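# Push utility cart through self-closing door into yellow bay

## Task

Move the utility cart through the self-closing door and into the yellow bay in the next room, so that each of its four wheels sits fully inside the taped area and none rests on the tape. The case of copy paper must finish in the cart's top tray, entirely within its edges. Let the door close completely before ending. Either robot or both may be used. If any robot tips over or is left leaning, the task fails.

## Robot and tools

Robots: r1 and r2 are identical Hello Robot Stretch 4 units. Each has an omni-wheel base, a lift on a mast, and one arm reaching forward that ends in a wrist and a gripper. A robot is about 1.6 m tall, and no part of its base rim is more than 0.23 m from the base origin. Loose objects may occasionally get a small push from outside.

Frames: the base frame sits on the floor below the base centre, with x forward, y left and z up, in metres. hand_pose, a point between the open fingertips, is reported in this frame and may be slightly off. The odometry frame is the base frame as it was when the scene began. base_odometry counts wheel rotation only, so slipping shows up as travel; heading is in rad, positive to the left, from -3.142 to 3.142. Each robot reports only in its own frames, so the relative position of the two robots can be judged only from camera images, lidar_m and wrist_depth_mm.

move: one action per call. The top-level arguments are r1, r2, cameras and blocking. blocking must be false every time, otherwise the call is refused. The call returns in about 0.5 s while motion continues. Inside r1 or r2 you may give base, joints, or both, optionally with speeds, pace and contact_limits; alternatively give end_of_arm alone. A robot not named gets nothing new, but its earlier motions keep running.
- base is relative to where the base last reported itself; these are offsets, not positions. translate_m: metres forward (+) or back (-), -2 to 2. strafe_m: metres left (+) or right (-), -2 to 2. rotate_rad: turn in place, counter-clockwise (+), -3.2 to 3.2. translate_m and strafe_m may be combined into a single straight diagonal drive; rotate_rad has to be sent by itself.
- joints are absolute targets keyed by name: lift_m 0 to 1.2; arm_m extension 0 to 0.55; wrist_yaw_rad -1.134 to 4.276 (0 points forward, positive to the left, 3.14 folded back); wrist_pitch_rad -1.117 to 4.259 (0 is level, 1.57 points down); wrist_roll_rad -1.117 to 4.259 (positive turns clockwise as seen from behind); gripper_m fingertip gap -0.038 to 0.141. Targets outside a range get clipped to its limit, which the result notes.
- pace: "slow", "default", "fast" or "max". For the base this means 0.1/0.3/0.4/0.6 m/s and 1/2/3/4 rad/s; at lift heights above 0.2 the base is slowed further, as low as 0.3 m/s and 1 rad/s at 1.2. speeds sets a top speed per joint key (gripper excluded).
- contact_limits runs from 0 (gentle) to 1 (firm), default 0.5, and can be set for arm_m, lift_m, translate_m, strafe_m and rotate_rad, each only alongside its own command. A base limit lasts until the next action that includes base. Even at 0 the arm needs roughly 15 to 40 N before it stops.
- end_of_arm: "enable_torque" powers wrist or gripper motors back on after they have cut out.
- cameras: a list drawn from r1_head_camera, r1_head_left_camera, r1_head_right_camera, r1_wrist_camera and the matching r2_ names, or "all"; [] gives no images. An unrecognised key or camera name makes the call invalid.
No action runs longer than 15 s; motions are cut off at 14 s with time_out. A new move only replaces the targets it names.

wait: seconds from 0 to 10; returns state and images and comes back early once a commanded robot has stopped. wait(0) shows the status of earlier moves under "earlier move". stop: halts every running motion and returns once everything is still; braked joints may go on pressing. zoom_image: camera plus region [x0,y0,x1,y1] in pixels, origin at top-left, no larger than 504 by 504. finished_scene: scene is the number of the current scene. The first call only asks you to double-check; a second call in a later reply actually ends the scene.

Results: the "move" line lists robots given motions, showing done or the most serious status. "as last shown" means that robot's state is repeated from before. Statuses: done, moving, off_target, contact_stop (held back, then goes slack), time_out, limit_stop_at_own_body, limit_stop_at_tilt (lean above 6 degrees; lift, arm and wheels go slack until it drops), torque_fault (needs enable_torque). An unexpected stop, or a refused call, cancels every later call in that reply. on_its_own lists things that happened without a command. lidar_m: 12 distances in 30-degree sectors, first straight ahead and continuing counter-clockwise; "-" means nothing detected or closer than 0.25 m. wrist_depth_mm: 7x7 grid of depths in mm. base_tilt is in degrees, forward and right positive, with up to about 3 degrees of error. If turned_by_wheels and turned_by_imu differ by more than about 0.1 rad over a move, suspect a collision or slip. motor_effort is in percent, and servo_current is in mA with peak values in brackets.

Gripping: send a gripper_m below the object's width; a rise in gripper servo_current confirms a firm hold. Squeezing more than about 0.02 below the width while the fingers are boxed in can trip torque_fault.

Things to avoid: robots pressing into each other (fails the scene; once bases touch, even millimetres more is hard); tipping, especially turning, driving or stopping with more than 1 kg in the gripper and the arm beyond 0.2, or pushing hard with the gripper held high. When both robots share a load, remember their travel can differ by up to 3 cm per metre. Wrist self-collisions: watch low lift with the gripper over the base, tilting up combined with roll or a rightward yaw, and a folded-back wrist. Also avoid dropping things, slamming, hard impacts, or leaving moving parts unsupported. The simulation continues while you reason, so running moves carry on between calls.

Each tool is called after "Call:" as name(argument=value, ...), one argument or row to a line, values as JSON.

## Session

Call:
move(
  blocking=false,
)

Scene clock: 0.00 s.
r1.base_odometry: x=+0.000 y=+0.000 heading=+0.000
r1.turned_by_wheels: +0.000
r1.turned_by_imu: +0.000
r1.base_tilt: forward=-1.6 right=+1.3
r1.lidar_m: 1.92 2.25 3.81 1.93 0.97 0.84 0.83 0.93 0.77 0.76 0.93 1.59
r1.base_status: not commanded
r1.joint_positions: lift_m=+0.127 arm_m=+0.000 wrist_yaw_rad=+3.089 wrist_pitch_rad=+0.002 wrist_roll_rad=+0.000 gripper_m=+0.056
r1.joint_status: not commanded
r1.measured_speeds: translate_m=+0.000 strafe_m=+0.000 rotate_rad=+0.000 lift_m=+0.000 arm_m=+0.000 wrist_yaw_rad=+0.000 wrist_pitch_rad=+0.000 wrist_roll_rad=+0.000
r1.motor_effort: lift_m=+20 arm_m=-4 wheel_0=+0 wheel_1=+2 wheel_2=+1
r1.servo_current: wrist_yaw_rad=46 wrist_pitch_rad=39 wrist_roll_rad=52 gripper_m=33
r1.hand_pose: x=-0.1125 y=+0.1024 z=+0.3046 quat_wxyz=(+0.026, -0.001, +0.000, +1.000) (m; r1's base frame)
r1.wrist_depth_mm: 137 138 - - - - - / 113 139 - - - - - / 117 140 229 - - - - / 137 160 - - - - - / - - - - - - - / - - 190 - 189 - - / 842 759 750 166 741 127 768
r2.base_odometry: x=+0.000 y=+0.000 heading=+0.000
r2.turned_by_wheels: +0.000
r2.turned_by_imu: +0.000
r2.base_tilt: forward=-0.7 right=+0.0
r2.lidar_m: 2.02 1.45 1.40 1.49 2.01 2.22 2.34 3.17 1.60 3.62 2.59 2.46
r2.base_status: not commanded
r2.joint_positions: lift_m=+0.295 arm_m=+0.000 wrist_yaw_rad=+3.133 wrist_pitch_rad=+0.001 wrist_roll_rad=+0.000 gripper_m=+0.056
r2.joint_status: not commanded
r2.measured_speeds: translate_m=+0.000 strafe_m=+0.000 rotate_rad=+0.000 lift_m=+0.000 arm_m=+0.000 wrist_yaw_rad=+0.000 wrist_pitch_rad=+0.000 wrist_roll_rad=+0.000
r2.motor_effort: lift_m=+18 arm_m=-4 wheel_0=+1 wheel_1=+0 wheel_2=+0
r2.servo_current: wrist_yaw_rad=39 wrist_pitch_rad=33 wrist_roll_rad=46 gripper_m=46
r2.hand_pose: x=-0.1167 y=+0.0898 z=+0.4727 quat_wxyz=(+0.004, -0.001, +0.000, +1.000) (m; r2's base frame)
r2.wrist_depth_mm: - 140 - - - - - / - 125 148 - - - - / - 129 191 - - - - / 144 143 267 - - - - / 228 - - - - - - / 225 1576 196 1576 189 1618 1464 / 237 991 1160 - - 1025 1060
pictures: r1_head_camera, r1_head_left_camera, r1_head_right_camera, r1_wrist_camera, r2_head_camera, r2_head_left_camera, r2_head_right_camera, r2_wrist_camera
Images, in order (width x height): r1_head_camera 420x560, r1_head_left_camera 420x672, r1_head_right_camera 420x672, r1_wrist_camera 616x392, r2_head_camera 420x560, r2_head_left_camera 420x672, r2_head_right_camera 420x672, r2_wrist_camera 616x392.

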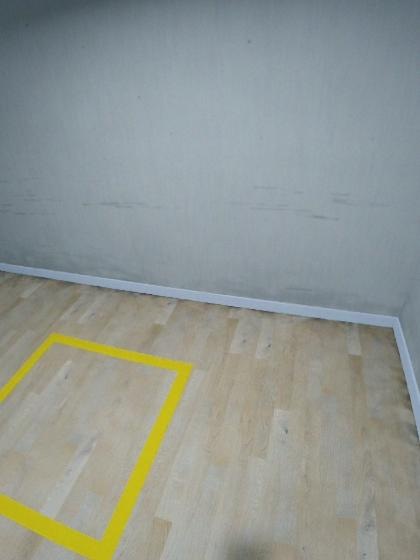

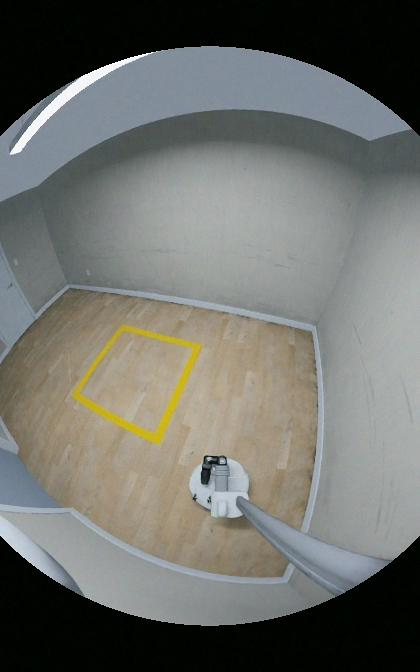

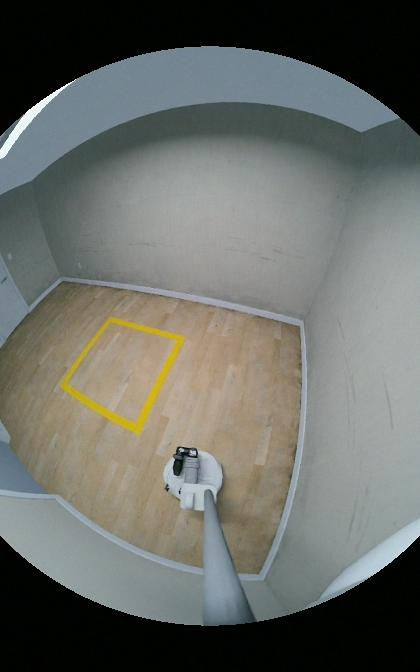

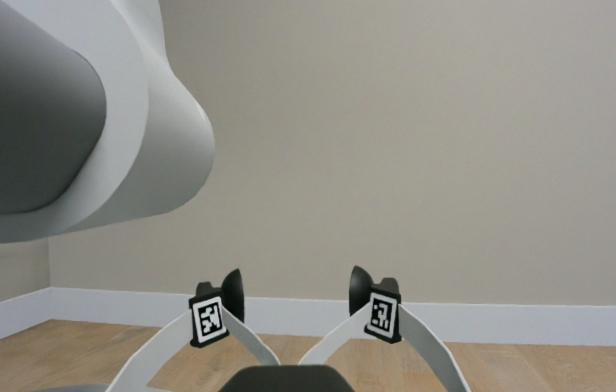

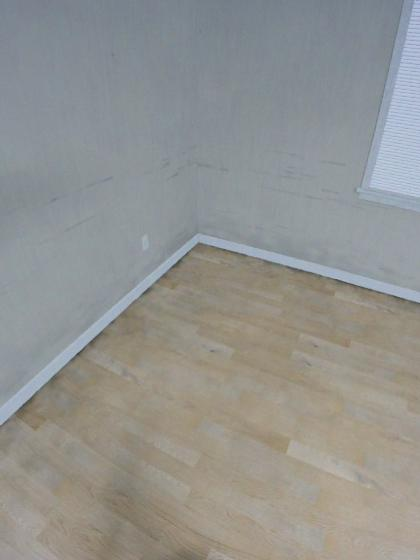

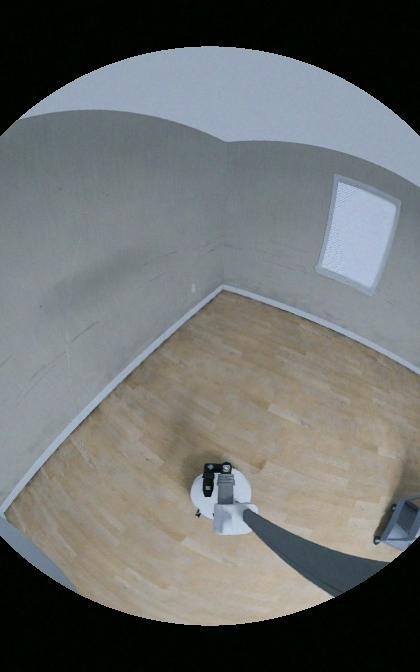

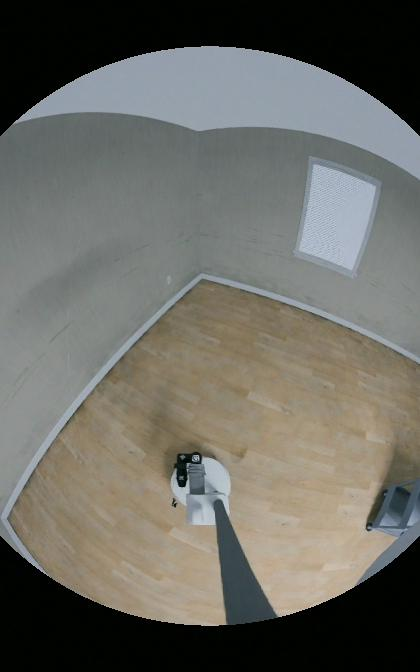

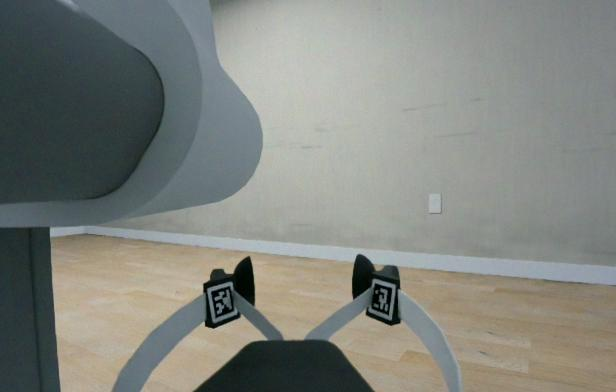

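Call:
move(
  r1={"base": {"rotate_rad": 1.3}},
  r2={"base": {"rotate_rad": -1.5}},
  blocking=false,
  cameras=[],
)

Call:
wait(
  seconds=3,
  cameras=["r1_head_left_camera", "r2_head_left_camera", "r2_head_camera", "r1_head_camera"],
)

Scene clock: 4.70 s.
move: r1 moving; r2 moving
r1.base_odometry: x=+0.000 y=+0.000 heading=+0.252
r1.turned_by_wheels: +0.252
r1.turned_by_imu: +0.252
r1.base_tilt: forward=-1.6 right=+1.2
r1.lidar_m: 1.98 2.71 3.66 1.25 0.89 0.80 0.87 0.80 0.77 0.82 1.11 1.92
r1.base_status: rotate_rad moving
r1.joint_positions: lift_m=+0.127 arm_m=+0.000 wrist_yaw_rad=+3.089 wrist_pitch_rad=+0.002 wrist_roll_rad=+0.000 gripper_m=+0.056
r1.joint_status: not commanded
r1.measured_speeds: translate_m=-0.001 strafe_m=-0.001 rotate_rad=+0.980 lift_m=+0.000 arm_m=+0.000 wrist_yaw_rad=+0.000 wrist_pitch_rad=+0.000 wrist_roll_rad=+0.000
r1.motor_effort: lift_m=+20(20) arm_m=-4(4) wheel_0=-7(9) wheel_1=-7(8) wheel_2=-7(7)
r1.servo_current: wrist_yaw_rad=65(65) wrist_pitch_rad=46(52) wrist_roll_rad=52(65) gripper_m=39(46)
r1.hand_pose: x=-0.1125 y=+0.1024 z=+0.3046 quat_wxyz=(+0.026, -0.001, +0.000, +1.000) (m; r1's base frame)
r1.wrist_depth_mm: 136 138 - - - - - / 113 139 - - - - - / 118 140 229 - - - - / 137 161 - - - - - / - - - - - - - / - 1060 190 - 189 - - / 778 759 750 167 750 128 732
r2.base_odometry: x=+0.000 y=+0.000 heading=-0.252
r2.turned_by_wheels: -0.252
r2.turned_by_imu: -0.244
r2.base_tilt: forward=-0.6 right=+0.1
r2.lidar_m: 2.52 1.62 1.40 1.40 1.67 2.23 2.24 2.64 1.59 1.63 2.93 2.49
r2.base_status: rotate_rad moving
r2.joint_positions: lift_m=+0.295 arm_m=+0.000 wrist_yaw_rad=+3.133 wrist_pitch_rad=+0.001 wrist_roll_rad=+0.000 gripper_m=+0.056
r2.joint_status: not commanded
r2.measured_speeds: translate_m=+0.000 strafe_m=+0.000 rotate_rad=-0.974 lift_m=+0.000 arm_m=+0.000 wrist_yaw_rad=+0.000 wrist_pitch_rad=+0.000 wrist_roll_rad=+0.000
r2.motor_effort: lift_m=+18(18) arm_m=-4(4) wheel_0=+8(12) wheel_1=+10(10) wheel_2=+11(11)
r2.servo_current: wrist_yaw_rad=39(46) wrist_pitch_rad=39(46) wrist_roll_rad=39(52) gripper_m=52(52)
r2.hand_pose: x=-0.1167 y=+0.0898 z=+0.4727 quat_wxyz=(+0.004, -0.001, +0.000, +1.000) (m; r2's base frame)
r2.wrist_depth_mm: - 141 - - - - - / - 126 148 - - - - / - 129 191 - - - - / 144 143 267 - - - - / 228 - - - - - - / 226 1576 196 1576 189 1661 1464 / 237 1008 1138 - - 1060 1078
pictures: none
No camera images: "cameras" was empty.

Scene clock: 6.10 s.
earlier move: r1 done; r2 moving
r1.base_odometry: x=+0.000 y=+0.000 heading=+1.300
r1.turned_by_wheels: +1.048
r1.turned_by_imu: +1.053
r1.base_tilt: forward=-1.6 right=+1.3
r1.lidar_m: 3.79 1.23 0.89 0.83 0.88 0.82 0.77 0.81 1.10 1.93 2.00 2.67
r1.base_status: done
r1.joint_positions: lift_m=+0.127 arm_m=+0.000 wrist_yaw_rad=+3.089 wrist_pitch_rad=+0.002 wrist_roll_rad=+0.000 gripper_m=+0.056
r1.joint_status: not commanded
r1.measured_speeds: translate_m=+0.000 strafe_m=+0.000 rotate_rad=+0.000 lift_m=+0.000 arm_m=+0.000 wrist_yaw_rad=+0.000 wrist_pitch_rad=+0.000 wrist_roll_rad=+0.000
r1.motor_effort: lift_m=+20(20) arm_m=-4(4) wheel_0=-3(10) wheel_1=-1(9) wheel_2=-1(8)
r1.servo_current: wrist_yaw_rad=59(65) wrist_pitch_rad=46(52) wrist_roll_rad=33(65) gripper_m=39(52)
r1.hand_pose: x=-0.1125 y=+0.1024 z=+0.3046 quat_wxyz=(+0.026, -0.001, +0.000, +1.000) (m; r1's base frame)
r1.wrist_depth_mm: 136 138 - - - - - / 113 139 - - - - - / 118 140 229 - - - - / 137 161 - - - - - / - - - - - - - / - - 190 - 189 - - / 788 707 750 155 732 768 809
r2.base_odometry: x=+0.000 y=+0.000 heading=-1.499
r2.turned_by_wheels: -1.248
r2.turned_by_imu: -1.215
r2.base_tilt: forward=-0.7 right=+0.1
r2.lidar_m: 3.32 2.54 2.47 1.87 1.46 1.41 1.51 2.19 2.23 2.40 3.45 1.59
r2.base_status: rotate_rad moving
r2.joint_positions: lift_m=+0.295 arm_m=+0.000 wrist_yaw_rad=+3.133 wrist_pitch_rad=+0.001 wrist_roll_rad=+0.000 gripper_m=+0.056
r2.joint_status: not commanded
r2.measured_speeds: translate_m=+0.000 strafe_m=+0.000 rotate_rad=+0.000 lift_m=+0.000 arm_m=+0.000 wrist_yaw_rad=+0.000 wrist_pitch_rad=+0.000 wrist_roll_rad=+0.000
r2.motor_effort: lift_m=+18(18) arm_m=-4(4) wheel_0=+4(12) wheel_1=+0(12) wheel_2=+1(11)
r2.servo_current: wrist_yaw_rad=46(52) wrist_pitch_rad=39(46) wrist_roll_rad=39(59) gripper_m=52(52)
r2.hand_pose: x=-0.1167 y=+0.0898 z=+0.4727 quat_wxyz=(+0.004, -0.001, +0.000, +1.000) (m; r2's base frame)
r2.wrist_depth_mm: - 141 - - - - - / - 126 142 - - - - / - 130 183 - - - - / 144 143 260 - - - - / 229 - - - - - - / 227 1576 196 1464 189 - - / 225 1025 1138 - - 1042 1060
wait: 1.40 of 3 s (r1 has come to rest)
pictures: r1_head_camera, r1_head_left_camera, r2_head_camera, r2_head_left_camera
Images, in order (width x height): r1_head_camera 420x560, r1_head_left_camera 420x672, r2_head_camera 420x560, r2_head_left_camera 420x672.

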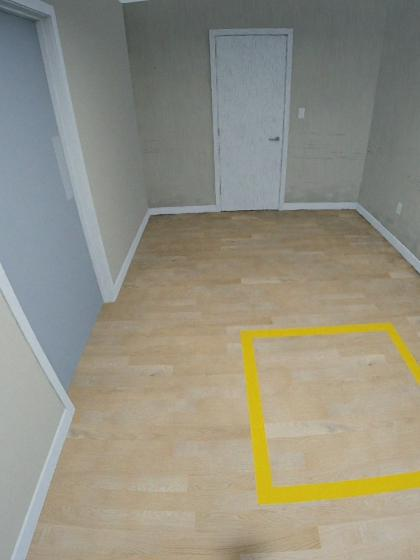

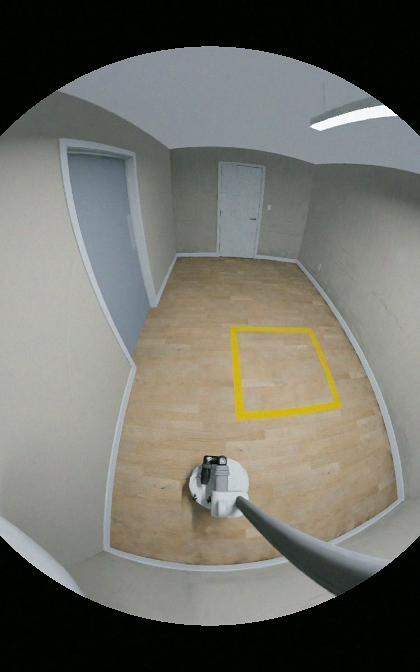

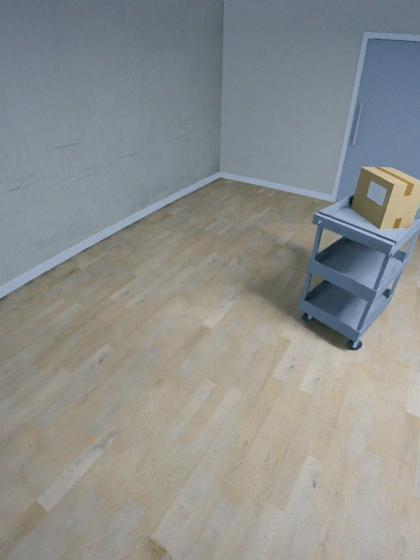

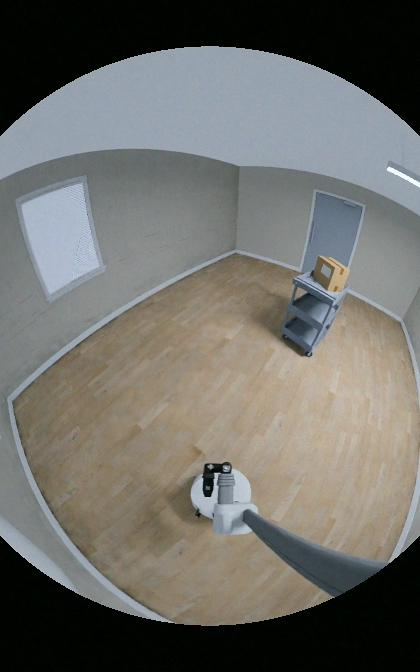

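Call:
wait(
  seconds=0.5,
  cameras=["r2_head_camera", "r2_head_right_camera", "r1_head_right_camera"],
)

Call:
zoom_image(
  camera="r2_head_camera",
  region=[270, 20, 420, 360],
)

Call:
zoom_image(
  camera="r2_head_right_camera",
  region=[200, 150, 420, 400],
)

Scene clock: 24.63 s.
earlier move: r2 done
r1.base_odometry: x=+0.000 y=+0.000 heading=+1.300
r1.turned_by_wheels: +0.000
r1.turned_by_imu: +0.000
r1.base_tilt: forward=-1.6 right=+1.2
r1.lidar_m: 3.81 1.26 0.88 0.83 0.86 0.83 0.77 0.80 1.12 1.91 2.01 2.67
r1.base_status: done
r1.joint_positions: lift_m=+0.127 arm_m=+0.000 wrist_yaw_rad=+3.089 wrist_pitch_rad=+0.002 wrist_roll_rad=+0.000 gripper_m=+0.056
r1.joint_status: not commanded
r1.measured_speeds: translate_m=+0.000 strafe_m=+0.000 rotate_rad=+0.000 lift_m=+0.000 arm_m=+0.000 wrist_yaw_rad=+0.000 wrist_pitch_rad=+0.000 wrist_roll_rad=+0.000
r1.motor_effort: lift_m=+20(20) arm_m=-4(4) wheel_0=-3(10) wheel_1=-1(9) wheel_2=-1(8)
r1.servo_current: wrist_yaw_rad=33(72) wrist_pitch_rad=46(52) wrist_roll_rad=52(65) gripper_m=39(52)
r1.hand_pose: x=-0.1125 y=+0.1024 z=+0.3046 quat_wxyz=(+0.026, -0.001, +0.000, +1.000) (m; r1's base frame)
r1.wrist_depth_mm: 136 139 - - - - - / 113 139 - - - - - / 117 140 229 - - - - / 137 161 - - - - - / - - - - - - - / - - 189 - 189 - - / 788 707 750 155 741 768 809
r2.base_odometry: x=+0.000 y=+0.000 heading=-1.499
r2.turned_by_wheels: +0.000
r2.turned_by_imu: +0.000
r2.base_tilt: forward=-0.6 right=+0.1
r2.lidar_m: 3.33 2.52 2.49 1.87 1.44 1.40 1.52 2.21 2.21 2.39 3.45 1.62
r2.base_status: done
r2.joint_positions: lift_m=+0.295 arm_m=+0.000 wrist_yaw_rad=+3.133 wrist_pitch_rad=+0.001 wrist_roll_rad=+0.000 gripper_m=+0.056
r2.joint_status: not commanded
r2.measured_speeds: translate_m=+0.000 strafe_m=+0.000 rotate_rad=+0.000 lift_m=+0.000 arm_m=+0.000 wrist_yaw_rad=+0.000 wrist_pitch_rad=+0.000 wrist_roll_rad=+0.000
r2.motor_effort: lift_m=+18(18) arm_m=-4(4) wheel_0=+3(12) wheel_1=+1(12) wheel_2=+3(11)
r2.servo_current: wrist_yaw_rad=46(52) wrist_pitch_rad=39(46) wrist_roll_rad=52(59) gripper_m=52(52)
r2.hand_pose: x=-0.1167 y=+0.0898 z=+0.4727 quat_wxyz=(+0.004, -0.001, +0.000, +1.000) (m; r2's base frame)
r2.wrist_depth_mm: - 141 - - - - - / - 126 142 - - - - / - 130 183 - - - - / 144 143 262 - - - - / 229 - - - - - - / 228 1537 196 1430 189 - - / 225 1008 1138 - - 1060 1060
wait: 0.00 of 0.5 s (r2 has come to rest)
pictures: r1_head_right_camera, r2_head_camera, r2_head_right_camera
Images, in order (width x height): r1_head_right_camera 420x672, r2_head_camera 420x560, r2_head_right_camera 420x672.

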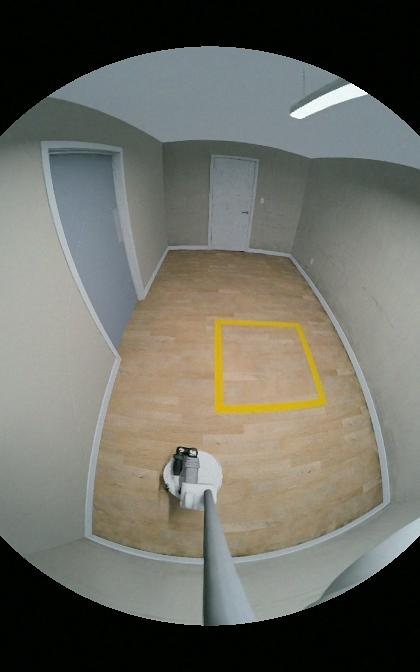

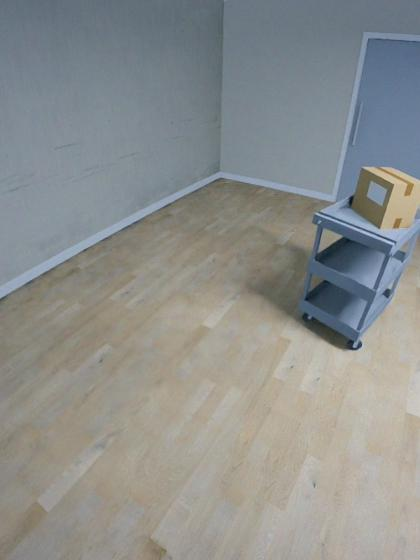

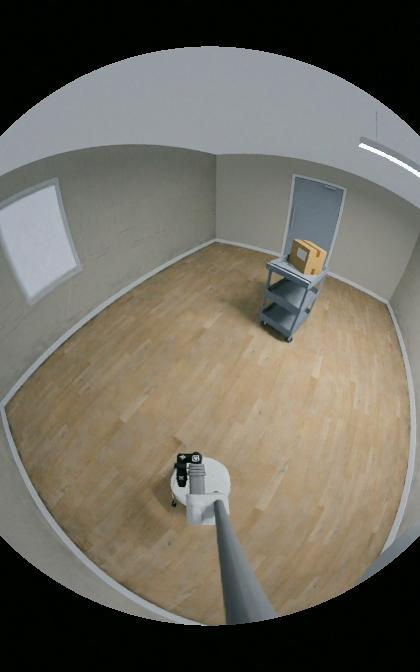

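Scaled by 1.482 from the camera's 420x560 image, which has a finer 1200x1600 frame.

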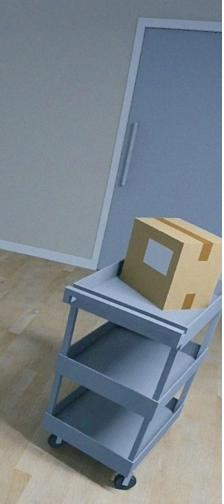

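Scaled by 2.016 from the camera's 420x672 image, which has a finer 600x960 frame.

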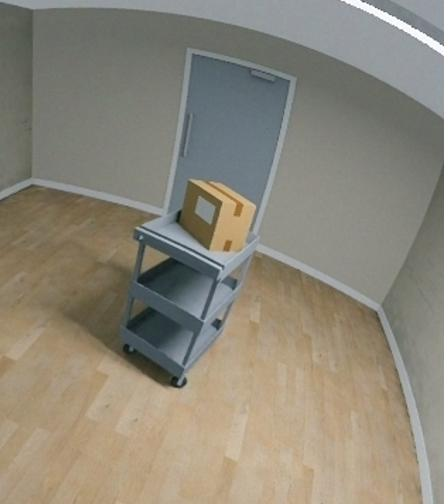

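Call:
move(
  r2={"base": {"rotate_rad": -0.4}, "joints": {"wrist_yaw_rad": 0.0, "lift_m": 0.75}},
  blocking=false,
  cameras=[],
)

Call:
wait(
  seconds=4,
  cameras=["r2_head_camera", "r2_head_left_camera"],
)

Call:
zoom_image(
  camera="r2_head_camera",
  region=[120, 50, 420, 400],
)

Scene clock: 32.43 s.
move: r2 moving
r1.base_odometry: x=+0.000 y=+0.000 heading=+1.300
r1.turned_by_wheels: +0.000
r1.turned_by_imu: +0.000
r1.base_tilt: forward=-1.6 right=+1.3
r1.lidar_m: 3.80 1.26 0.88 0.85 0.86 0.82 0.78 0.79 1.11 1.93 2.00 2.70
r1.base_status: not commanded
r1.joint_positions: lift_m=+0.127 arm_m=+0.000 wrist_yaw_rad=+3.089 wrist_pitch_rad=+0.002 wrist_roll_rad=+0.000 gripper_m=+0.056
r1.joint_status: not commanded
r1.measured_speeds: translate_m=+0.000 strafe_m=+0.000 rotate_rad=+0.000 lift_m=+0.000 arm_m=+0.000 wrist_yaw_rad=+0.000 wrist_pitch_rad=+0.000 wrist_roll_rad=+0.000
r1.motor_effort: lift_m=+20(20) arm_m=-4(4) wheel_0=-4(4) wheel_1=-1(1) wheel_2=-1(1)
r1.servo_current: wrist_yaw_rad=33(52) wrist_pitch_rad=39(52) wrist_roll_rad=46(59) gripper_m=39(46)
r1.hand_pose: x=-0.1125 y=+0.1024 z=+0.3046 quat_wxyz=(+0.026, -0.001, +0.000, +1.000) (m; r1's base frame)
r1.wrist_depth_mm: 136 138 - - - - - / 113 139 - - - - - / 118 139 229 - - - - / 137 161 - - - - - / - - - - - - - / - - 189 - 189 - - / 788 707 750 155 741 778 820
r2.base_odometry: x=+0.000 y=+0.000 heading=-1.746
r2.turned_by_wheels: -0.247
r2.turned_by_imu: -0.239
r2.base_tilt: forward=-0.6 right=+0.0
r2.lidar_m: 1.69 2.78 2.49 2.48 1.55 1.40 1.43 1.75 2.23 2.25 2.75 1.60
r2.base_status: rotate_rad moving
r2.joint_positions: lift_m=+0.333 arm_m=+0.000 wrist_yaw_rad=+2.570 wrist_pitch_rad=+0.001 wrist_roll_rad=+0.000 gripper_m=+0.056
r2.joint_status: lift_m moving; wrist_yaw_rad moving
r2.measured_speeds: translate_m=-0.001 strafe_m=+0.001 rotate_rad=-0.839 lift_m=+0.146 arm_m=+0.000 wrist_yaw_rad=-1.745 wrist_pitch_rad=+0.000 wrist_roll_rad=+0.000
r2.motor_effort: lift_m=+25(25) arm_m=-4(5) wheel_0=+4(11) wheel_1=+6(10) wheel_2=+7(11)
r2.servo_current: wrist_yaw_rad=91(130) wrist_pitch_rad=39(46) wrist_roll_rad=52(59) gripper_m=46(52)
r2.hand_pose: x=-0.0243 y=+0.2296 z=+0.5104 quat_wxyz=(+0.282, -0.001, +0.000, +0.959) (m; r2's base frame)
r2.wrist_depth_mm: - - - - - - - / - - - - - - - / 260 - - - - - - / - - - - - - - / - - - - - - - / - - 193 1366 190 1499 1430 / 1205 1078 1229 - - 1078 1098
pictures: none
No camera images: "cameras" was empty.

Scene clock: 34.73 s.
earlier move: r2 done
r1.base_odometry: x=+0.000 y=+0.000 heading=+1.300
r1.turned_by_wheels: +0.000
r1.turned_by_imu: +0.000
r1.base_tilt: forward=-1.5 right=+1.3
r1.lidar_m: 3.80 1.26 0.91 0.84 0.87 0.81 0.78 0.81 1.09 1.91 2.00 2.69
r1.base_status: not commanded
r1.joint_positions: lift_m=+0.127 arm_m=+0.000 wrist_yaw_rad=+3.089 wrist_pitch_rad=+0.002 wrist_roll_rad=+0.000 gripper_m=+0.056
r1.joint_status: not commanded
r1.measured_speeds: translate_m=+0.000 strafe_m=+0.000 rotate_rad=+0.000 lift_m=+0.000 arm_m=+0.000 wrist_yaw_rad=+0.000 wrist_pitch_rad=+0.000 wrist_roll_rad=+0.000
r1.motor_effort: lift_m=+20(20) arm_m=-4(4) wheel_0=-4(4) wheel_1=-1(2) wheel_2=-1(1)
r1.servo_current: wrist_yaw_rad=46(65) wrist_pitch_rad=39(52) wrist_roll_rad=59(72) gripper_m=39(46)
r1.hand_pose: x=-0.1125 y=+0.1024 z=+0.3046 quat_wxyz=(+0.026, -0.001, +0.000, +1.000) (m; r1's base frame)
r1.wrist_depth_mm: 136 138 - - - - - / 113 139 - - - - - / 117 140 228 - - - - / 137 161 - - - - - / - - - - - - - / - - 189 - 189 - - / 798 715 759 155 750 778 820
r2.base_odometry: x=+0.000 y=+0.000 heading=-1.899
r2.turned_by_wheels: -0.153
r2.turned_by_imu: -0.148
r2.base_tilt: forward=-0.7 right=+0.1
r2.lidar_m: 1.61 3.03 2.49 2.48 1.71 1.41 1.41 1.58 2.23 2.21 2.53 1.81
r2.base_status: done
r2.joint_positions: lift_m=+0.750 arm_m=+0.000 wrist_yaw_rad=+0.003 wrist_pitch_rad=+0.001 wrist_roll_rad=+0.000 gripper_m=+0.056
r2.joint_status: all done
r2.measured_speeds: translate_m=+0.000 strafe_m=+0.000 rotate_rad=+0.000 lift_m=+0.000 arm_m=+0.000 wrist_yaw_rad=+0.000 wrist_pitch_rad=+0.000 wrist_roll_rad=+0.000
r2.motor_effort: lift_m=+21(26) arm_m=-4(5) wheel_0=+5(11) wheel_1=+2(10) wheel_2=+5(11)
r2.servo_current: wrist_yaw_rad=52(156) wrist_pitch_rad=39(46) wrist_roll_rad=46(65) gripper_m=52(52)
r2.hand_pose: x=+0.4596 y=-0.0866 z=+0.9275 quat_wxyz=(+1.000, +0.000, +0.001, +0.001) (m; r2's base frame)
r2.wrist_depth_mm: - - - - - - - / - - - - - - - / - - - - - - - / - - - - 1708 - - / - - - - 1983 - - / - - 196 1618 189 - - / - 1863 - - - 1863 1921
wait: 2.30 of 4 s (r2 has come to rest)
pictures: r2_head_camera, r2_head_left_camera
Images, in order (width x height): r2_head_camera 420x560, r2_head_left_camera 420x672.

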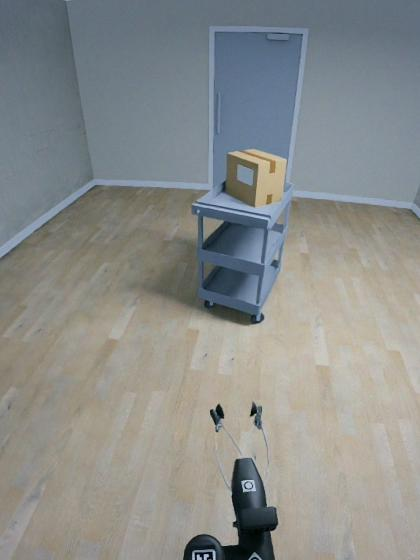

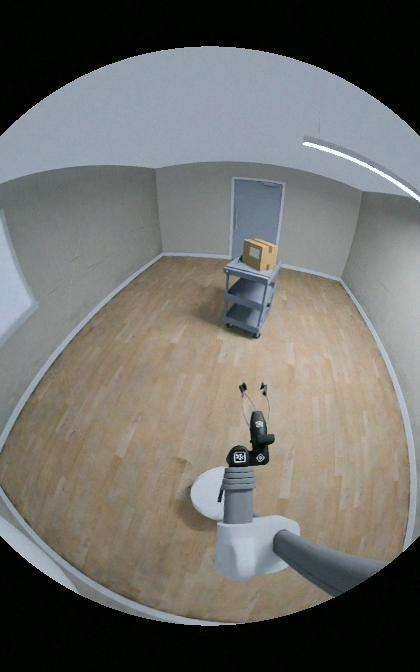

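Scaled by 1.440 from the camera's 420x560 image, which has a finer 1200x1600 frame.

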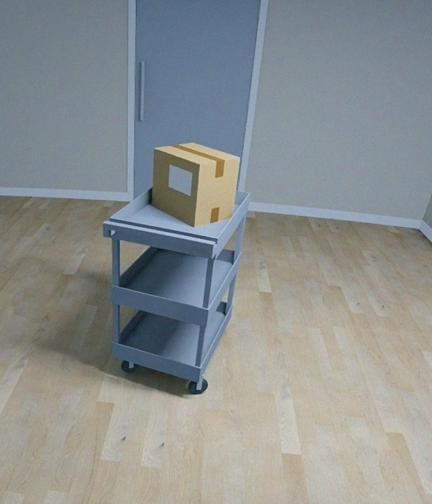

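Call:
move(
  r1={"base": {"translate_m": 1.6}, "pace": "fast"},
  r2={"base": {"translate_m": 0.85, "strafe_m": 0.12}, "joints": {"lift_m": 0.9, "wrist_pitch_rad": 0.5}, "pace": "fast"},
  blocking=false,
  cameras=[],
)

Call:
wait(
  seconds=8,
  cameras=["r2_head_camera", "r2_head_left_camera", "r2_wrist_camera"],
)

Call:
zoom_image(
  camera="r2_head_camera",
  region=[100, 0, 420, 420],
)

Scene clock: 137.53 s.
move: r1 moving; r2 moving
r1.base_odometry: x=+0.013 y=+0.048 heading=+1.300
r1.turned_by_wheels: +0.000
r1.turned_by_imu: +0.000
r1.base_tilt: forward=-1.6 right=+1.3
r1.lidar_m: 3.80 1.25 0.90 0.83 0.87 0.86 0.81 0.85 1.18 1.91 1.98 2.68
r1.base_status: translate_m moving
r1.joint_positions: lift_m=+0.127 arm_m=+0.000 wrist_yaw_rad=+3.089 wrist_pitch_rad=+0.002 wrist_roll_rad=+0.000 gripper_m=+0.056
r1.joint_status: not commanded
r1.measured_speeds: translate_m=+0.194 strafe_m=+0.000 rotate_rad=-0.006 lift_m=+0.000 arm_m=+0.000 wrist_yaw_rad=+0.000 wrist_pitch_rad=+0.000 wrist_roll_rad=+0.000
r1.motor_effort: lift_m=+20(20) arm_m=-4(4) wheel_0=+9(9) wheel_1=+7(8) wheel_2=-11(12)
r1.servo_current: wrist_yaw_rad=52(52) wrist_pitch_rad=39(46) wrist_roll_rad=39(59) gripper_m=39(46)
r1.hand_pose: x=-0.1125 y=+0.1024 z=+0.3046 quat_wxyz=(+0.026, -0.001, +0.000, +1.000) (m; r1's base frame)
r1.wrist_depth_mm: - 136 - - - - - / - 138 - - - - - / 110 138 205 - - - - / 124 139 236 - - - - / - - - - - - - / - - 189 - 188 - - / 798 750 759 166 750 778 820
r2.base_odometry: x=-0.008 y=-0.045 heading=-1.898
r2.turned_by_wheels: +0.000
r2.turned_by_imu: +0.001
r2.base_tilt: forward=-0.7 right=+0.1
r2.lidar_m: 1.56 3.03 2.49 2.47 1.77 1.45 1.45 1.64 2.25 2.24 2.54 1.65
r2.base_status: translate_m moving; strafe_m moving
r2.joint_positions: lift_m=+0.813 arm_m=+0.000 wrist_yaw_rad=+0.003 wrist_pitch_rad=+0.490 wrist_roll_rad=+0.000 gripper_m=+0.056
r2.joint_status: lift_m moving; wrist_pitch_rad moving
r2.measured_speeds: translate_m=+0.177 strafe_m=+0.024 rotate_rad=+0.000 lift_m=+0.244 arm_m=+0.000 wrist_yaw_rad=-0.001 wrist_pitch_rad=+0.383 wrist_roll_rad=+0.000
r2.motor_effort: lift_m=+25(25) arm_m=-4(4) wheel_0=+7(9) wheel_1=+9(10) wheel_2=-15(16)
r2.servo_current: wrist_yaw_rad=52(52) wrist_pitch_rad=72(104) wrist_roll_rad=46(59) gripper_m=46(59)
r2.hand_pose: x=+0.4256 y=-0.0867 z=+0.8554 quat_wxyz=(+0.970, +0.000, +0.243, +0.001) (m; r2's base frame)
r2.wrist_depth_mm: - - - - 1464 - - / - - - - - - - / - - - - - - - / - - - 1921 1756 1983 1921 / 1618 1576 1618 1576 1576 1537 1537 / 1366 1308 196 1366 190 1336 1255 / 1160 1078 1138 - - 1098 1098
pictures: none
No camera images: "cameras" was empty.

Scene clock: 140.73 s.
earlier move: r1 moving; r2 done
r1.base_odometry: x=+0.343 y=+1.234 heading=+1.300
r1.turned_by_wheels: +0.000
r1.turned_by_imu: +0.001
r1.base_tilt: forward=-1.6 right=+1.3
r1.lidar_m: 2.63 1.30 1.01 0.91 0.89 1.25 2.05 2.14 2.03 1.90 1.96 2.63
r1.base_status: translate_m moving
r1.joint_positions: lift_m=+0.127 arm_m=+0.000 wrist_yaw_rad=+3.089 wrist_pitch_rad=+0.002 wrist_roll_rad=+0.000 gripper_m=+0.056
r1.joint_status: not commanded
r1.measured_speeds: translate_m=+0.400 strafe_m=+0.000 rotate_rad=+0.002 lift_m=+0.000 arm_m=+0.000 wrist_yaw_rad=+0.000 wrist_pitch_rad=+0.000 wrist_roll_rad=+0.000
r1.motor_effort: lift_m=+20(20) arm_m=-4(4) wheel_0=+5(9) wheel_1=+6(8) wheel_2=-6(13)
r1.servo_current: wrist_yaw_rad=46(65) wrist_pitch_rad=39(52) wrist_roll_rad=52(72) gripper_m=39(52)
r1.hand_pose: x=-0.1125 y=+0.1024 z=+0.3046 quat_wxyz=(+0.026, -0.001, +0.000, +1.000) (m; r1's base frame)
r1.wrist_depth_mm: - 137 - - - - - / - 137 - - - - - / 110 138 211 - - - - / 125 139 - - - - - / 1661 - - - - - - / 1182 1229 194 1205 190 1160 1025 / 854 159 750 167 741 778 820
r2.base_odometry: x=-0.160 y=-0.843 heading=-1.898
r2.turned_by_wheels: +0.000
r2.turned_by_imu: +0.002
r2.base_tilt: forward=-0.6 right=+0.1
r2.lidar_m: 0.89 2.69 2.24 2.20 2.52 2.23 2.21 2.53 2.53 2.52 2.83 0.84
r2.base_status: done
r2.joint_positions: lift_m=+0.900 arm_m=+0.000 wrist_yaw_rad=+0.003 wrist_pitch_rad=+0.499 wrist_roll_rad=+0.000 gripper_m=+0.056
r2.joint_status: all done
r2.measured_speeds: translate_m=+0.000 strafe_m=+0.000 rotate_rad=+0.000 lift_m=+0.000 arm_m=+0.000 wrist_yaw_rad=+0.000 wrist_pitch_rad=+0.000 wrist_roll_rad=+0.000
r2.motor_effort: lift_m=+21(25) arm_m=-4(4) wheel_0=+2(10) wheel_1=+3(11) wheel_2=+0(16)
r2.servo_current: wrist_yaw_rad=52(59) wrist_pitch_rad=46(104) wrist_roll_rad=46(59) gripper_m=52(59)
r2.hand_pose: x=+0.4244 y=-0.0868 z=+0.9401 quat_wxyz=(+0.969, +0.000, +0.247, +0.001) (m; r2's base frame)
r2.wrist_depth_mm: - - - - - 778 759 / - - - - 1042 809 831 / - - - - 723 788 564 / - - - - - - 615 / 1756 1708 1661 1708 - - 1499 / 1430 1464 195 1430 185 768 1336 / 1229 1160 1229 - - - 1205
wait: 3.20 of 8 s (r2 has come to rest)
pictures: r2_head_camera, r2_head_left_camera, r2_wrist_camera
Images, in order (width x height): r2_head_camera 420x560, r2_head_left_camera 420x672, r2_wrist_camera 616x392.

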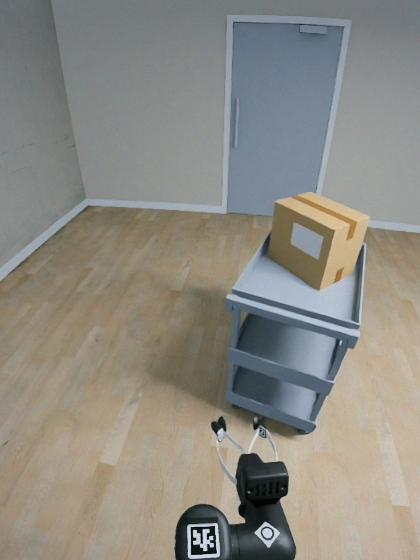

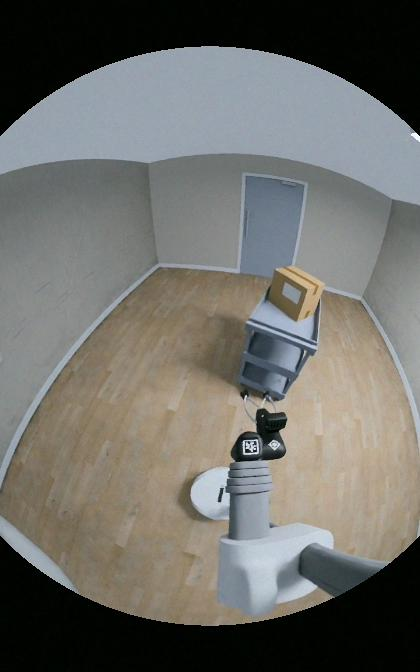

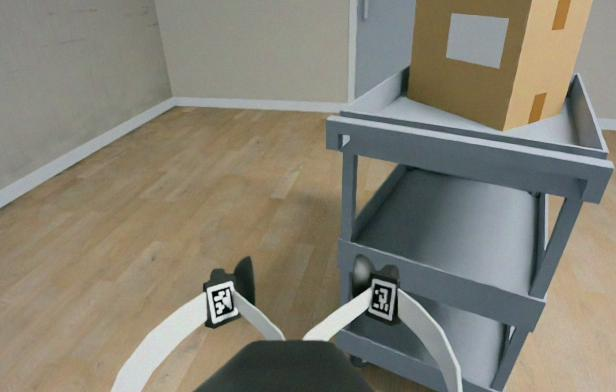

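Scaled by 1.200 from the camera's 420x560 image, which has a finer 1200x1600 frame.

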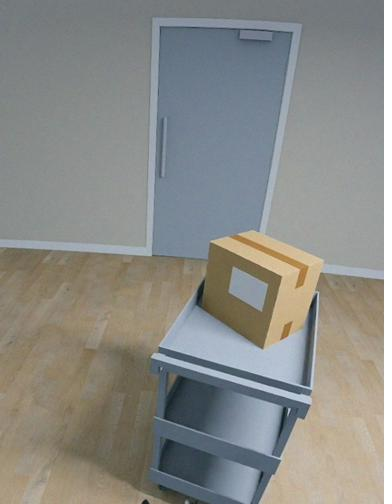

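Call:
move(
  r1={"base": {"rotate_rad": 1.57}},
  r2={"base": {"rotate_rad": -0.44}, "joints": {"lift_m": 1.2, "wrist_pitch_rad": 1.0, "arm_m": 0.25}},
  blocking=false,
  cameras=[],
)

Call:
wait(
  seconds=2.5,
  cameras=["r1_head_camera", "r1_head_left_camera"],
)

Call:
wait(
  seconds=2.5,
  cameras=["r2_head_camera", "r2_wrist_camera"],
)

Scene clock: 162.63 s.
earlier move: r1 done
move: r1 moving; r2 moving
r1.base_odometry: x=+0.428 y=+1.542 heading=+1.551
r1.turned_by_wheels: +0.252
r1.turned_by_imu: +0.253
r1.base_tilt: forward=-1.6 right=+1.2
r1.lidar_m: 1.95 1.07 0.97 0.96 1.01 1.71 2.37 2.25 1.90 1.90 2.14 2.33
r1.base_status: rotate_rad moving
r1.joint_positions: lift_m=+0.127 arm_m=+0.000 wrist_yaw_rad=+3.089 wrist_pitch_rad=+0.002 wrist_roll_rad=+0.000 gripper_m=+0.056
r1.joint_status: not commanded
r1.measured_speeds: translate_m=-0.001 strafe_m=-0.001 rotate_rad=+0.972 lift_m=+0.000 arm_m=+0.000 wrist_yaw_rad=+0.000 wrist_pitch_rad=+0.000 wrist_roll_rad=+0.000
r1.motor_effort: lift_m=+20(20) arm_m=-4(4) wheel_0=-6(8) wheel_1=-7(8) wheel_2=-5(8)
r1.servo_current: wrist_yaw_rad=39(52) wrist_pitch_rad=39(46) wrist_roll_rad=46(59) gripper_m=39(46)
r1.hand_pose: x=-0.1125 y=+0.1024 z=+0.3046 quat_wxyz=(+0.026, -0.001, +0.000, +1.000) (m; r1's base frame)
r1.wrist_depth_mm: 136 138 - - - - - / 113 139 - - - - - / 117 140 274 - - - - / 137 161 - - - - - / 1983 - - - - - - / 1308 1182 194 1182 191 1160 1118 / 842 750 707 166 741 778 809
r2.base_odometry: x=-0.160 y=-0.843 heading=-2.137
r2.turned_by_wheels: -0.238
r2.turned_by_imu: -0.231
r2.base_tilt: forward=-0.6 right=+0.1
r2.lidar_m: 0.86 3.28 2.33 2.16 2.26 2.34 2.21 2.29 2.64 2.50 2.61 0.86
r2.base_status: rotate_rad moving
r2.joint_positions: lift_m=+0.938 arm_m=+0.051 wrist_yaw_rad=+0.003 wrist_pitch_rad=+0.970 wrist_roll_rad=+0.000 gripper_m=+0.056
r2.joint_status: lift_m moving; arm_m moving; wrist_pitch_rad moving
r2.measured_speeds: translate_m=+0.002 strafe_m=-0.002 rotate_rad=-0.898 lift_m=+0.146 arm_m=+0.195 wrist_yaw_rad=+0.000 wrist_pitch_rad=+0.703 wrist_roll_rad=+0.000
r2.motor_effort: lift_m=+22(25) arm_m=+7(11) wheel_0=+6(10) wheel_1=+9(10) wheel_2=+9(10)
r2.servo_current: wrist_yaw_rad=46(52) wrist_pitch_rad=78(98) wrist_roll_rad=59(59) gripper_m=39(59)
r2.hand_pose: x=+0.3848 y=-0.0870 z=+0.8780 quat_wxyz=(+0.885, -0.001, +0.466, +0.001) (m; r2's base frame)
r2.wrist_depth_mm: 1863 1921 1808 - - 1756 1863 / 1708 1618 1661 - - 1537 1576 / 1464 1499 1464 1042 - 1430 1397 / 1308 1366 1308 1255 1281 1281 1255 / 1255 1182 1182 1160 1160 1160 1160 / 1098 1098 196 1098 191 1078 1060 / 1025 991 1025 - - 976 976
pictures: none
No camera images: "cameras" was empty.

Scene clock: 164.20 s.
earlier move: r1 done; r2 moving
r1.base_odometry: x=+0.428 y=+1.542 heading=+2.869
r1.turned_by_wheels: +1.318
r1.turned_by_imu: +1.325
r1.base_tilt: forward=-1.6 right=+1.3
r1.lidar_m: 0.96 1.01 1.25 2.35 2.45 1.97 1.88 1.94 2.47 2.34 1.35 0.99
r1.base_status: done
r1.joint_positions: lift_m=+0.127 arm_m=+0.000 wrist_yaw_rad=+3.089 wrist_pitch_rad=+0.002 wrist_roll_rad=+0.000 gripper_m=+0.056
r1.joint_status: not commanded
r1.measured_speeds: translate_m=+0.000 strafe_m=+0.000 rotate_rad=+0.000 lift_m=+0.000 arm_m=+0.000 wrist_yaw_rad=+0.000 wrist_pitch_rad=+0.000 wrist_roll_rad=+0.000
r1.motor_effort: lift_m=+20(20) arm_m=-4(4) wheel_0=-2(10) wheel_1=-1(8) wheel_2=-1(9)
r1.servo_current: wrist_yaw_rad=59(72) wrist_pitch_rad=39(52) wrist_roll_rad=52(65) gripper_m=46(46)
r1.hand_pose: x=-0.1125 y=+0.1024 z=+0.3046 quat_wxyz=(+0.026, -0.001, +0.000, +1.000) (m; r1's base frame)
r1.wrist_depth_mm: 136 138 - - - - - / 114 139 - - - - - / 118 139 267 - - - - / 137 161 - - - - - / 1661 - 1983 - - - - / 1182 1182 194 1205 190 1160 1138 / 854 750 759 167 741 788 820
r2.base_odometry: x=-0.160 y=-0.843 heading=-2.337
r2.turned_by_wheels: -0.201
r2.turned_by_imu: -0.196
r2.base_tilt: forward=-0.6 right=+0.0
r2.lidar_m: 0.85 0.90 2.53 2.19 2.19 2.53 2.25 2.23 2.61 2.50 2.52 3.00
r2.base_status: done
r2.joint_positions: lift_m=+1.200 arm_m=+0.250 wrist_yaw_rad=+0.003 wrist_pitch_rad=+0.998 wrist_roll_rad=+0.000 gripper_m=+0.056
r2.joint_status: lift_m moving; arm_m moving; wrist_pitch_rad moving
r2.measured_speeds: translate_m=+0.000 strafe_m=+0.000 rotate_rad=+0.000 lift_m=+0.000 arm_m=+0.000 wrist_yaw_rad=+0.000 wrist_pitch_rad=+0.000 wrist_roll_rad=+0.000
r2.motor_effort: lift_m=+18(25) arm_m=+4(11) wheel_0=+2(10) wheel_1=+4(10) wheel_2=+4(10)
r2.servo_current: wrist_yaw_rad=59(59) wrist_pitch_rad=46(98) wrist_roll_rad=46(59) gripper_m=46(59)
r2.hand_pose: x=+0.5772 y=-0.0870 z=+1.1356 quat_wxyz=(+0.878, -0.001, +0.479, +0.001) (m; r2's base frame)
r2.wrist_depth_mm: - - 809 778 - - - / - 1921 - 809 1808 1863 1863 / 1756 1661 - - 1661 1661 1661 / 1618 1618 - - 1576 1537 1464 / 1464 1464 1397 1397 1430 1366 1397 / 1366 1336 196 1336 189 1308 1308 / 1255 1229 1229 - - 1205 1205
wait: 1.57 of 2.5 s (r1 has come to rest)
pictures: r1_head_camera, r1_head_left_camera
Images, in order (width x height): r1_head_camera 420x560, r1_head_left_camera 420x672.

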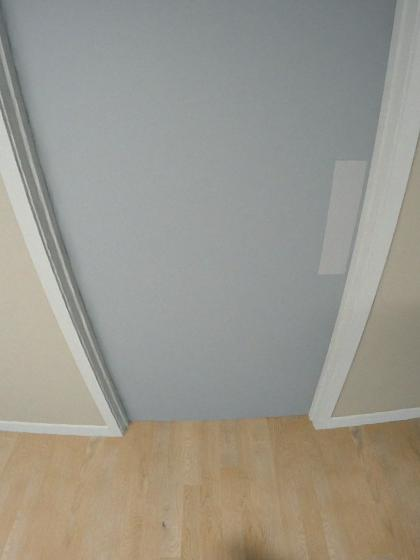

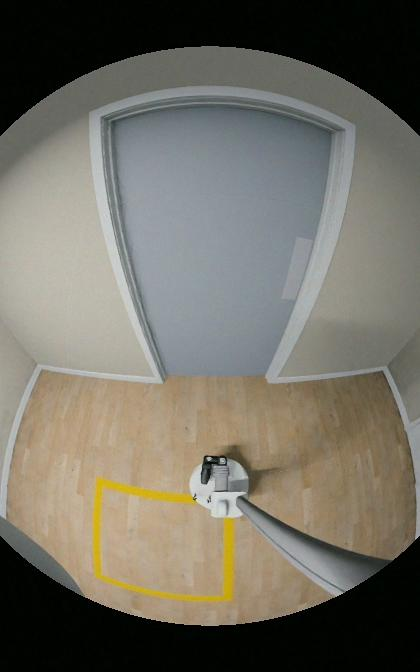

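Scene clock: 164.40 s.
earlier move: r2 done
r1.base_odometry: x=+0.428 y=+1.542 heading=+2.869
r1.turned_by_wheels: +0.000
r1.turned_by_imu: +0.000
r1.base_tilt: forward=-1.6 right=+1.3
r1.lidar_m: 0.94 0.99 1.23 2.36 2.45 1.97 1.87 1.95 2.48 2.34 1.34 1.01
r1.base_status: done
r1.joint_positions: lift_m=+0.127 arm_m=+0.000 wrist_yaw_rad=+3.089 wrist_pitch_rad=+0.002 wrist_roll_rad=+0.000 gripper_m=+0.056
r1.joint_status: not commanded
r1.measured_speeds: translate_m=+0.000 strafe_m=+0.000 rotate_rad=+0.000 lift_m=+0.000 arm_m=+0.000 wrist_yaw_rad=+0.000 wrist_pitch_rad=+0.000 wrist_roll_rad=+0.000
r1.motor_effort: lift_m=+20(20) arm_m=-4(4) wheel_0=-1(10) wheel_1=-1(8) wheel_2=-1(9)
r1.servo_current: wrist_yaw_rad=52(72) wrist_pitch_rad=39(52) wrist_roll_rad=52(65) gripper_m=39(46)
r1.hand_pose: x=-0.1125 y=+0.1024 z=+0.3046 quat_wxyz=(+0.026, -0.001, +0.000, +1.000) (m; r1's base frame)
r1.wrist_depth_mm: 137 139 - - - - - / 113 139 - - - - - / 118 140 267 - - - - / 137 162 - - - - - / 1661 - 1983 - - - - / 1182 1182 194 1229 190 1160 1138 / 854 750 759 167 741 768 809
r2.base_odometry: x=-0.160 y=-0.843 heading=-2.337
r2.turned_by_wheels: +0.000
r2.turned_by_imu: +0.000
r2.base_tilt: forward=-0.6 right=+0.1
r2.lidar_m: 0.85 0.92 2.54 2.22 2.20 2.57 2.27 2.21 2.61 2.53 2.53 2.99
r2.base_status: done
r2.joint_positions: lift_m=+1.200 arm_m=+0.250 wrist_yaw_rad=+0.003 wrist_pitch_rad=+0.998 wrist_roll_rad=+0.000 gripper_m=+0.056
r2.joint_status: all done
r2.measured_speeds: translate_m=+0.000 strafe_m=+0.000 rotate_rad=+0.000 lift_m=+0.000 arm_m=+0.000 wrist_yaw_rad=+0.000 wrist_pitch_rad=+0.000 wrist_roll_rad=+0.000
r2.motor_effort: lift_m=+21(25) arm_m=+7(11) wheel_0=+1(10) wheel_1=+4(10) wheel_2=+4(10)
r2.servo_current: wrist_yaw_rad=52(59) wrist_pitch_rad=46(98) wrist_roll_rad=46(59) gripper_m=46(59)
r2.hand_pose: x=+0.5772 y=-0.0870 z=+1.1356 quat_wxyz=(+0.878, -0.001, +0.479, +0.001) (m; r2's base frame)
r2.wrist_depth_mm: - - 809 778 - - - / - 1863 - 798 1863 1863 1863 / 1756 1661 - - 1708 1661 1661 / 1618 1576 - - 1537 1537 1499 / 1430 1464 1366 1397 1430 1366 1366 / 1336 1308 196 1336 189 1308 1308 / 1255 1229 1229 - - 1205 1205
wait: 0.20 of 2.5 s (r2 has come to rest)
pictures: r2_head_camera, r2_wrist_camera
Images, in order (width x height): r2_head_camera 420x560, r2_wrist_camera 616x392.

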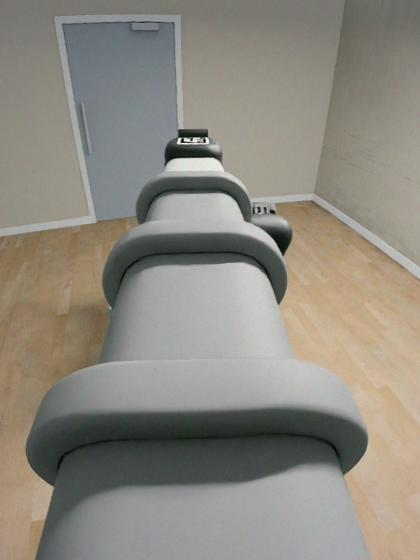

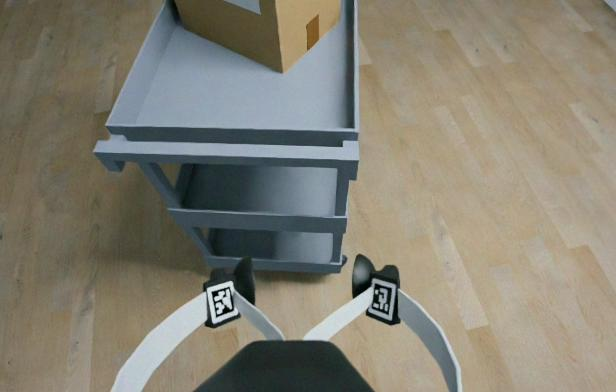

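Call:
move(
  r2={"base": {"strafe_m": 0.18}, "joints": {"arm_m": 0.52, "wrist_pitch_rad": 1.0}},
  blocking=false,
  cameras=[],
)

Call:
wait(
  seconds=3,
  cameras=["r2_wrist_camera", "r2_head_left_camera"],
)

Call:
zoom_image(
  camera="r2_wrist_camera",
  region=[120, 0, 500, 250],
)

Scene clock: 176.90 s.
move: r2 moving
r1.base_odometry: x=+0.428 y=+1.542 heading=+2.869
r1.turned_by_wheels: +0.000
r1.turned_by_imu: +0.000
r1.base_tilt: forward=-1.6 right=+1.3
r1.lidar_m: 0.95 0.99 1.22 2.37 2.40 1.98 1.88 1.95 2.49 2.32 1.34 1.01
r1.base_status: not commanded
r1.joint_positions: lift_m=+0.127 arm_m=+0.000 wrist_yaw_rad=+3.089 wrist_pitch_rad=+0.002 wrist_roll_rad=+0.000 gripper_m=+0.056
r1.joint_status: not commanded
r1.measured_speeds: translate_m=+0.000 strafe_m=+0.000 rotate_rad=+0.000 lift_m=+0.000 arm_m=+0.000 wrist_yaw_rad=+0.000 wrist_pitch_rad=+0.000 wrist_roll_rad=+0.000
r1.motor_effort: lift_m=+20(20) arm_m=-4(4) wheel_0=-2(3) wheel_1=-1(1) wheel_2=-1(1)
r1.servo_current: wrist_yaw_rad=65(65) wrist_pitch_rad=33(52) wrist_roll_rad=46(59) gripper_m=39(46)
r1.hand_pose: x=-0.1125 y=+0.1024 z=+0.3046 quat_wxyz=(+0.026, -0.001, +0.000, +1.000) (m; r1's base frame)
r1.wrist_depth_mm: 136 139 - - - - - / 113 139 - - - - - / 118 140 267 - - - - / 137 161 - - - - - / 1661 - 1921 - - - - / 1182 1205 195 1205 190 1160 1160 / 854 759 768 167 732 768 820
r2.base_odometry: x=-0.134 y=-0.869 heading=-2.337
r2.turned_by_wheels: +0.000
r2.turned_by_imu: +0.001
r2.base_tilt: forward=-0.7 right=+0.1
r2.lidar_m: 0.85 0.92 2.49 2.16 2.18 2.57 2.27 2.22 2.66 2.54 2.54 3.05
r2.base_status: strafe_m moving
r2.joint_positions: lift_m=+1.200 arm_m=+0.301 wrist_yaw_rad=+0.002 wrist_pitch_rad=+0.998 wrist_roll_rad=+0.000 gripper_m=+0.056
r2.joint_status: arm_m moving; wrist_pitch_rad moving
r2.measured_speeds: translate_m=+0.000 strafe_m=+0.140 rotate_rad=+0.001 lift_m=+0.000 arm_m=+0.195 wrist_yaw_rad=+0.000 wrist_pitch_rad=+0.000 wrist_roll_rad=+0.000
r2.motor_effort: lift_m=+21(21) arm_m=+11(11) wheel_0=-7(13) wheel_1=+10(13) wheel_2=+0(3)
r2.servo_current: wrist_yaw_rad=39(59) wrist_pitch_rad=46(59) wrist_roll_rad=39(52) gripper_m=46(52)
r2.hand_pose: x=+0.6279 y=-0.0870 z=+1.1356 quat_wxyz=(+0.878, -0.001, +0.479, +0.001) (m; r2's base frame)
r2.wrist_depth_mm: - - 778 715 - - - / - 1863 - 778 1863 1863 1863 / 1708 750 - 621 1661 1661 1661 / 1618 1537 - - 1499 1537 1537 / 1464 1430 1397 - 1397 1397 1397 / 1336 1336 195 1336 190 1336 1281 / 1281 1229 1255 - - 1182 1205
pictures: none
No camera images: "cameras" was empty.

Scene clock: 178.33 s.
earlier move: r2 done
r1.base_odometry: x=+0.428 y=+1.542 heading=+2.869
r1.turned_by_wheels: +0.000
r1.turned_by_imu: +0.000
r1.base_tilt: forward=-1.6 right=+1.3
r1.lidar_m: 0.94 1.01 1.23 2.35 2.43 1.99 1.88 1.97 2.45 2.35 1.35 1.00
r1.base_status: not commanded
r1.joint_positions: lift_m=+0.127 arm_m=+0.000 wrist_yaw_rad=+3.089 wrist_pitch_rad=+0.002 wrist_roll_rad=+0.000 gripper_m=+0.056
r1.joint_status: not commanded
r1.measured_speeds: translate_m=+0.000 strafe_m=+0.000 rotate_rad=+0.000 lift_m=+0.000 arm_m=+0.000 wrist_yaw_rad=+0.000 wrist_pitch_rad=+0.000 wrist_roll_rad=+0.000
r1.motor_effort: lift_m=+20(20) arm_m=-4(4) wheel_0=-2(3) wheel_1=-1(1) wheel_2=-1(1)
r1.servo_current: wrist_yaw_rad=46(65) wrist_pitch_rad=33(52) wrist_roll_rad=39(65) gripper_m=46(46)
r1.hand_pose: x=-0.1125 y=+0.1024 z=+0.3046 quat_wxyz=(+0.026, -0.001, +0.000, +1.000) (m; r1's base frame)
r1.wrist_depth_mm: 136 139 - - - - - / 113 139 - - - - - / 118 139 267 - - - - / 137 161 - - - - - / 1661 - 1983 - - - - / 1205 1205 195 1182 191 1138 1138 / 842 741 750 167 732 778 820
r2.base_odometry: x=-0.030 y=-0.968 heading=-2.337
r2.turned_by_wheels: +0.000
r2.turned_by_imu: +0.000
r2.base_tilt: forward=-0.7 right=+0.0
r2.lidar_m: 0.86 3.57 2.35 2.03 2.04 2.46 2.27 2.24 2.67 2.69 2.71 0.88
r2.base_status: done
r2.joint_positions: lift_m=+1.200 arm_m=+0.520 wrist_yaw_rad=+0.002 wrist_pitch_rad=+0.998 wrist_roll_rad=+0.000 gripper_m=+0.056
r2.joint_status: all done
r2.measured_speeds: translate_m=+0.000 strafe_m=+0.000 rotate_rad=+0.000 lift_m=+0.000 arm_m=+0.000 wrist_yaw_rad=+0.000 wrist_pitch_rad=+0.000 wrist_roll_rad=+0.000
r2.motor_effort: lift_m=+21(21) arm_m=+7(11) wheel_0=-2(13) wheel_1=+3(13) wheel_2=+0(3)
r2.servo_current: wrist_yaw_rad=39(65) wrist_pitch_rad=33(85) wrist_roll_rad=52(59) gripper_m=46(59)
r2.hand_pose: x=+0.8472 y=-0.0870 z=+1.1356 quat_wxyz=(+0.878, -0.001, +0.479, +0.001) (m; r2's base frame)
r2.wrist_depth_mm: - - - 500 459 - - / - 1983 1863 580 521 1863 1808 / 1756 1756 1661 691 621 1708 1661 / 1576 1576 647 - - 1499 1537 / 1464 1430 549 - - 1336 1397 / 1308 1336 195 480 190 500 1255 / 1255 1205 1229 - - 1205 1205
wait: 1.43 of 3 s (r2 has come to rest)
pictures: r2_head_left_camera, r2_wrist_camera
Images, in order (width x height): r2_head_left_camera 420x672, r2_wrist_camera 616x392.

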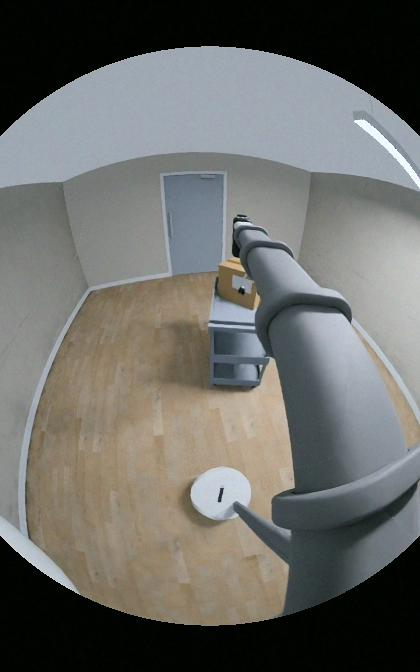

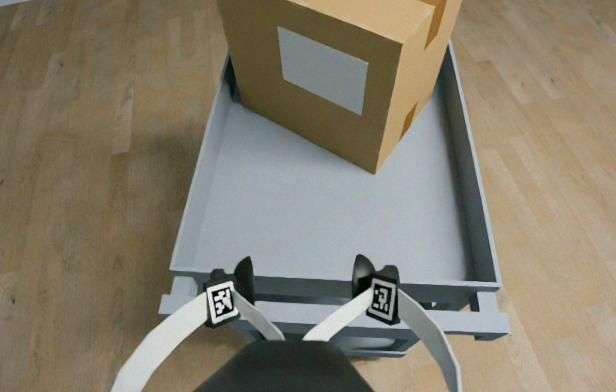

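Scaled by 1.326.

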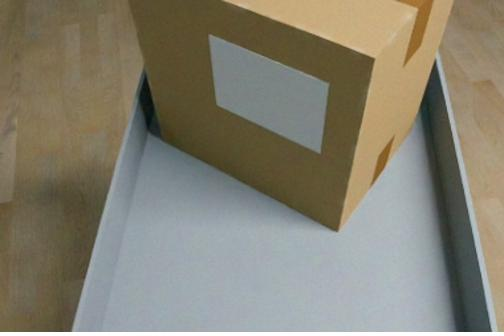

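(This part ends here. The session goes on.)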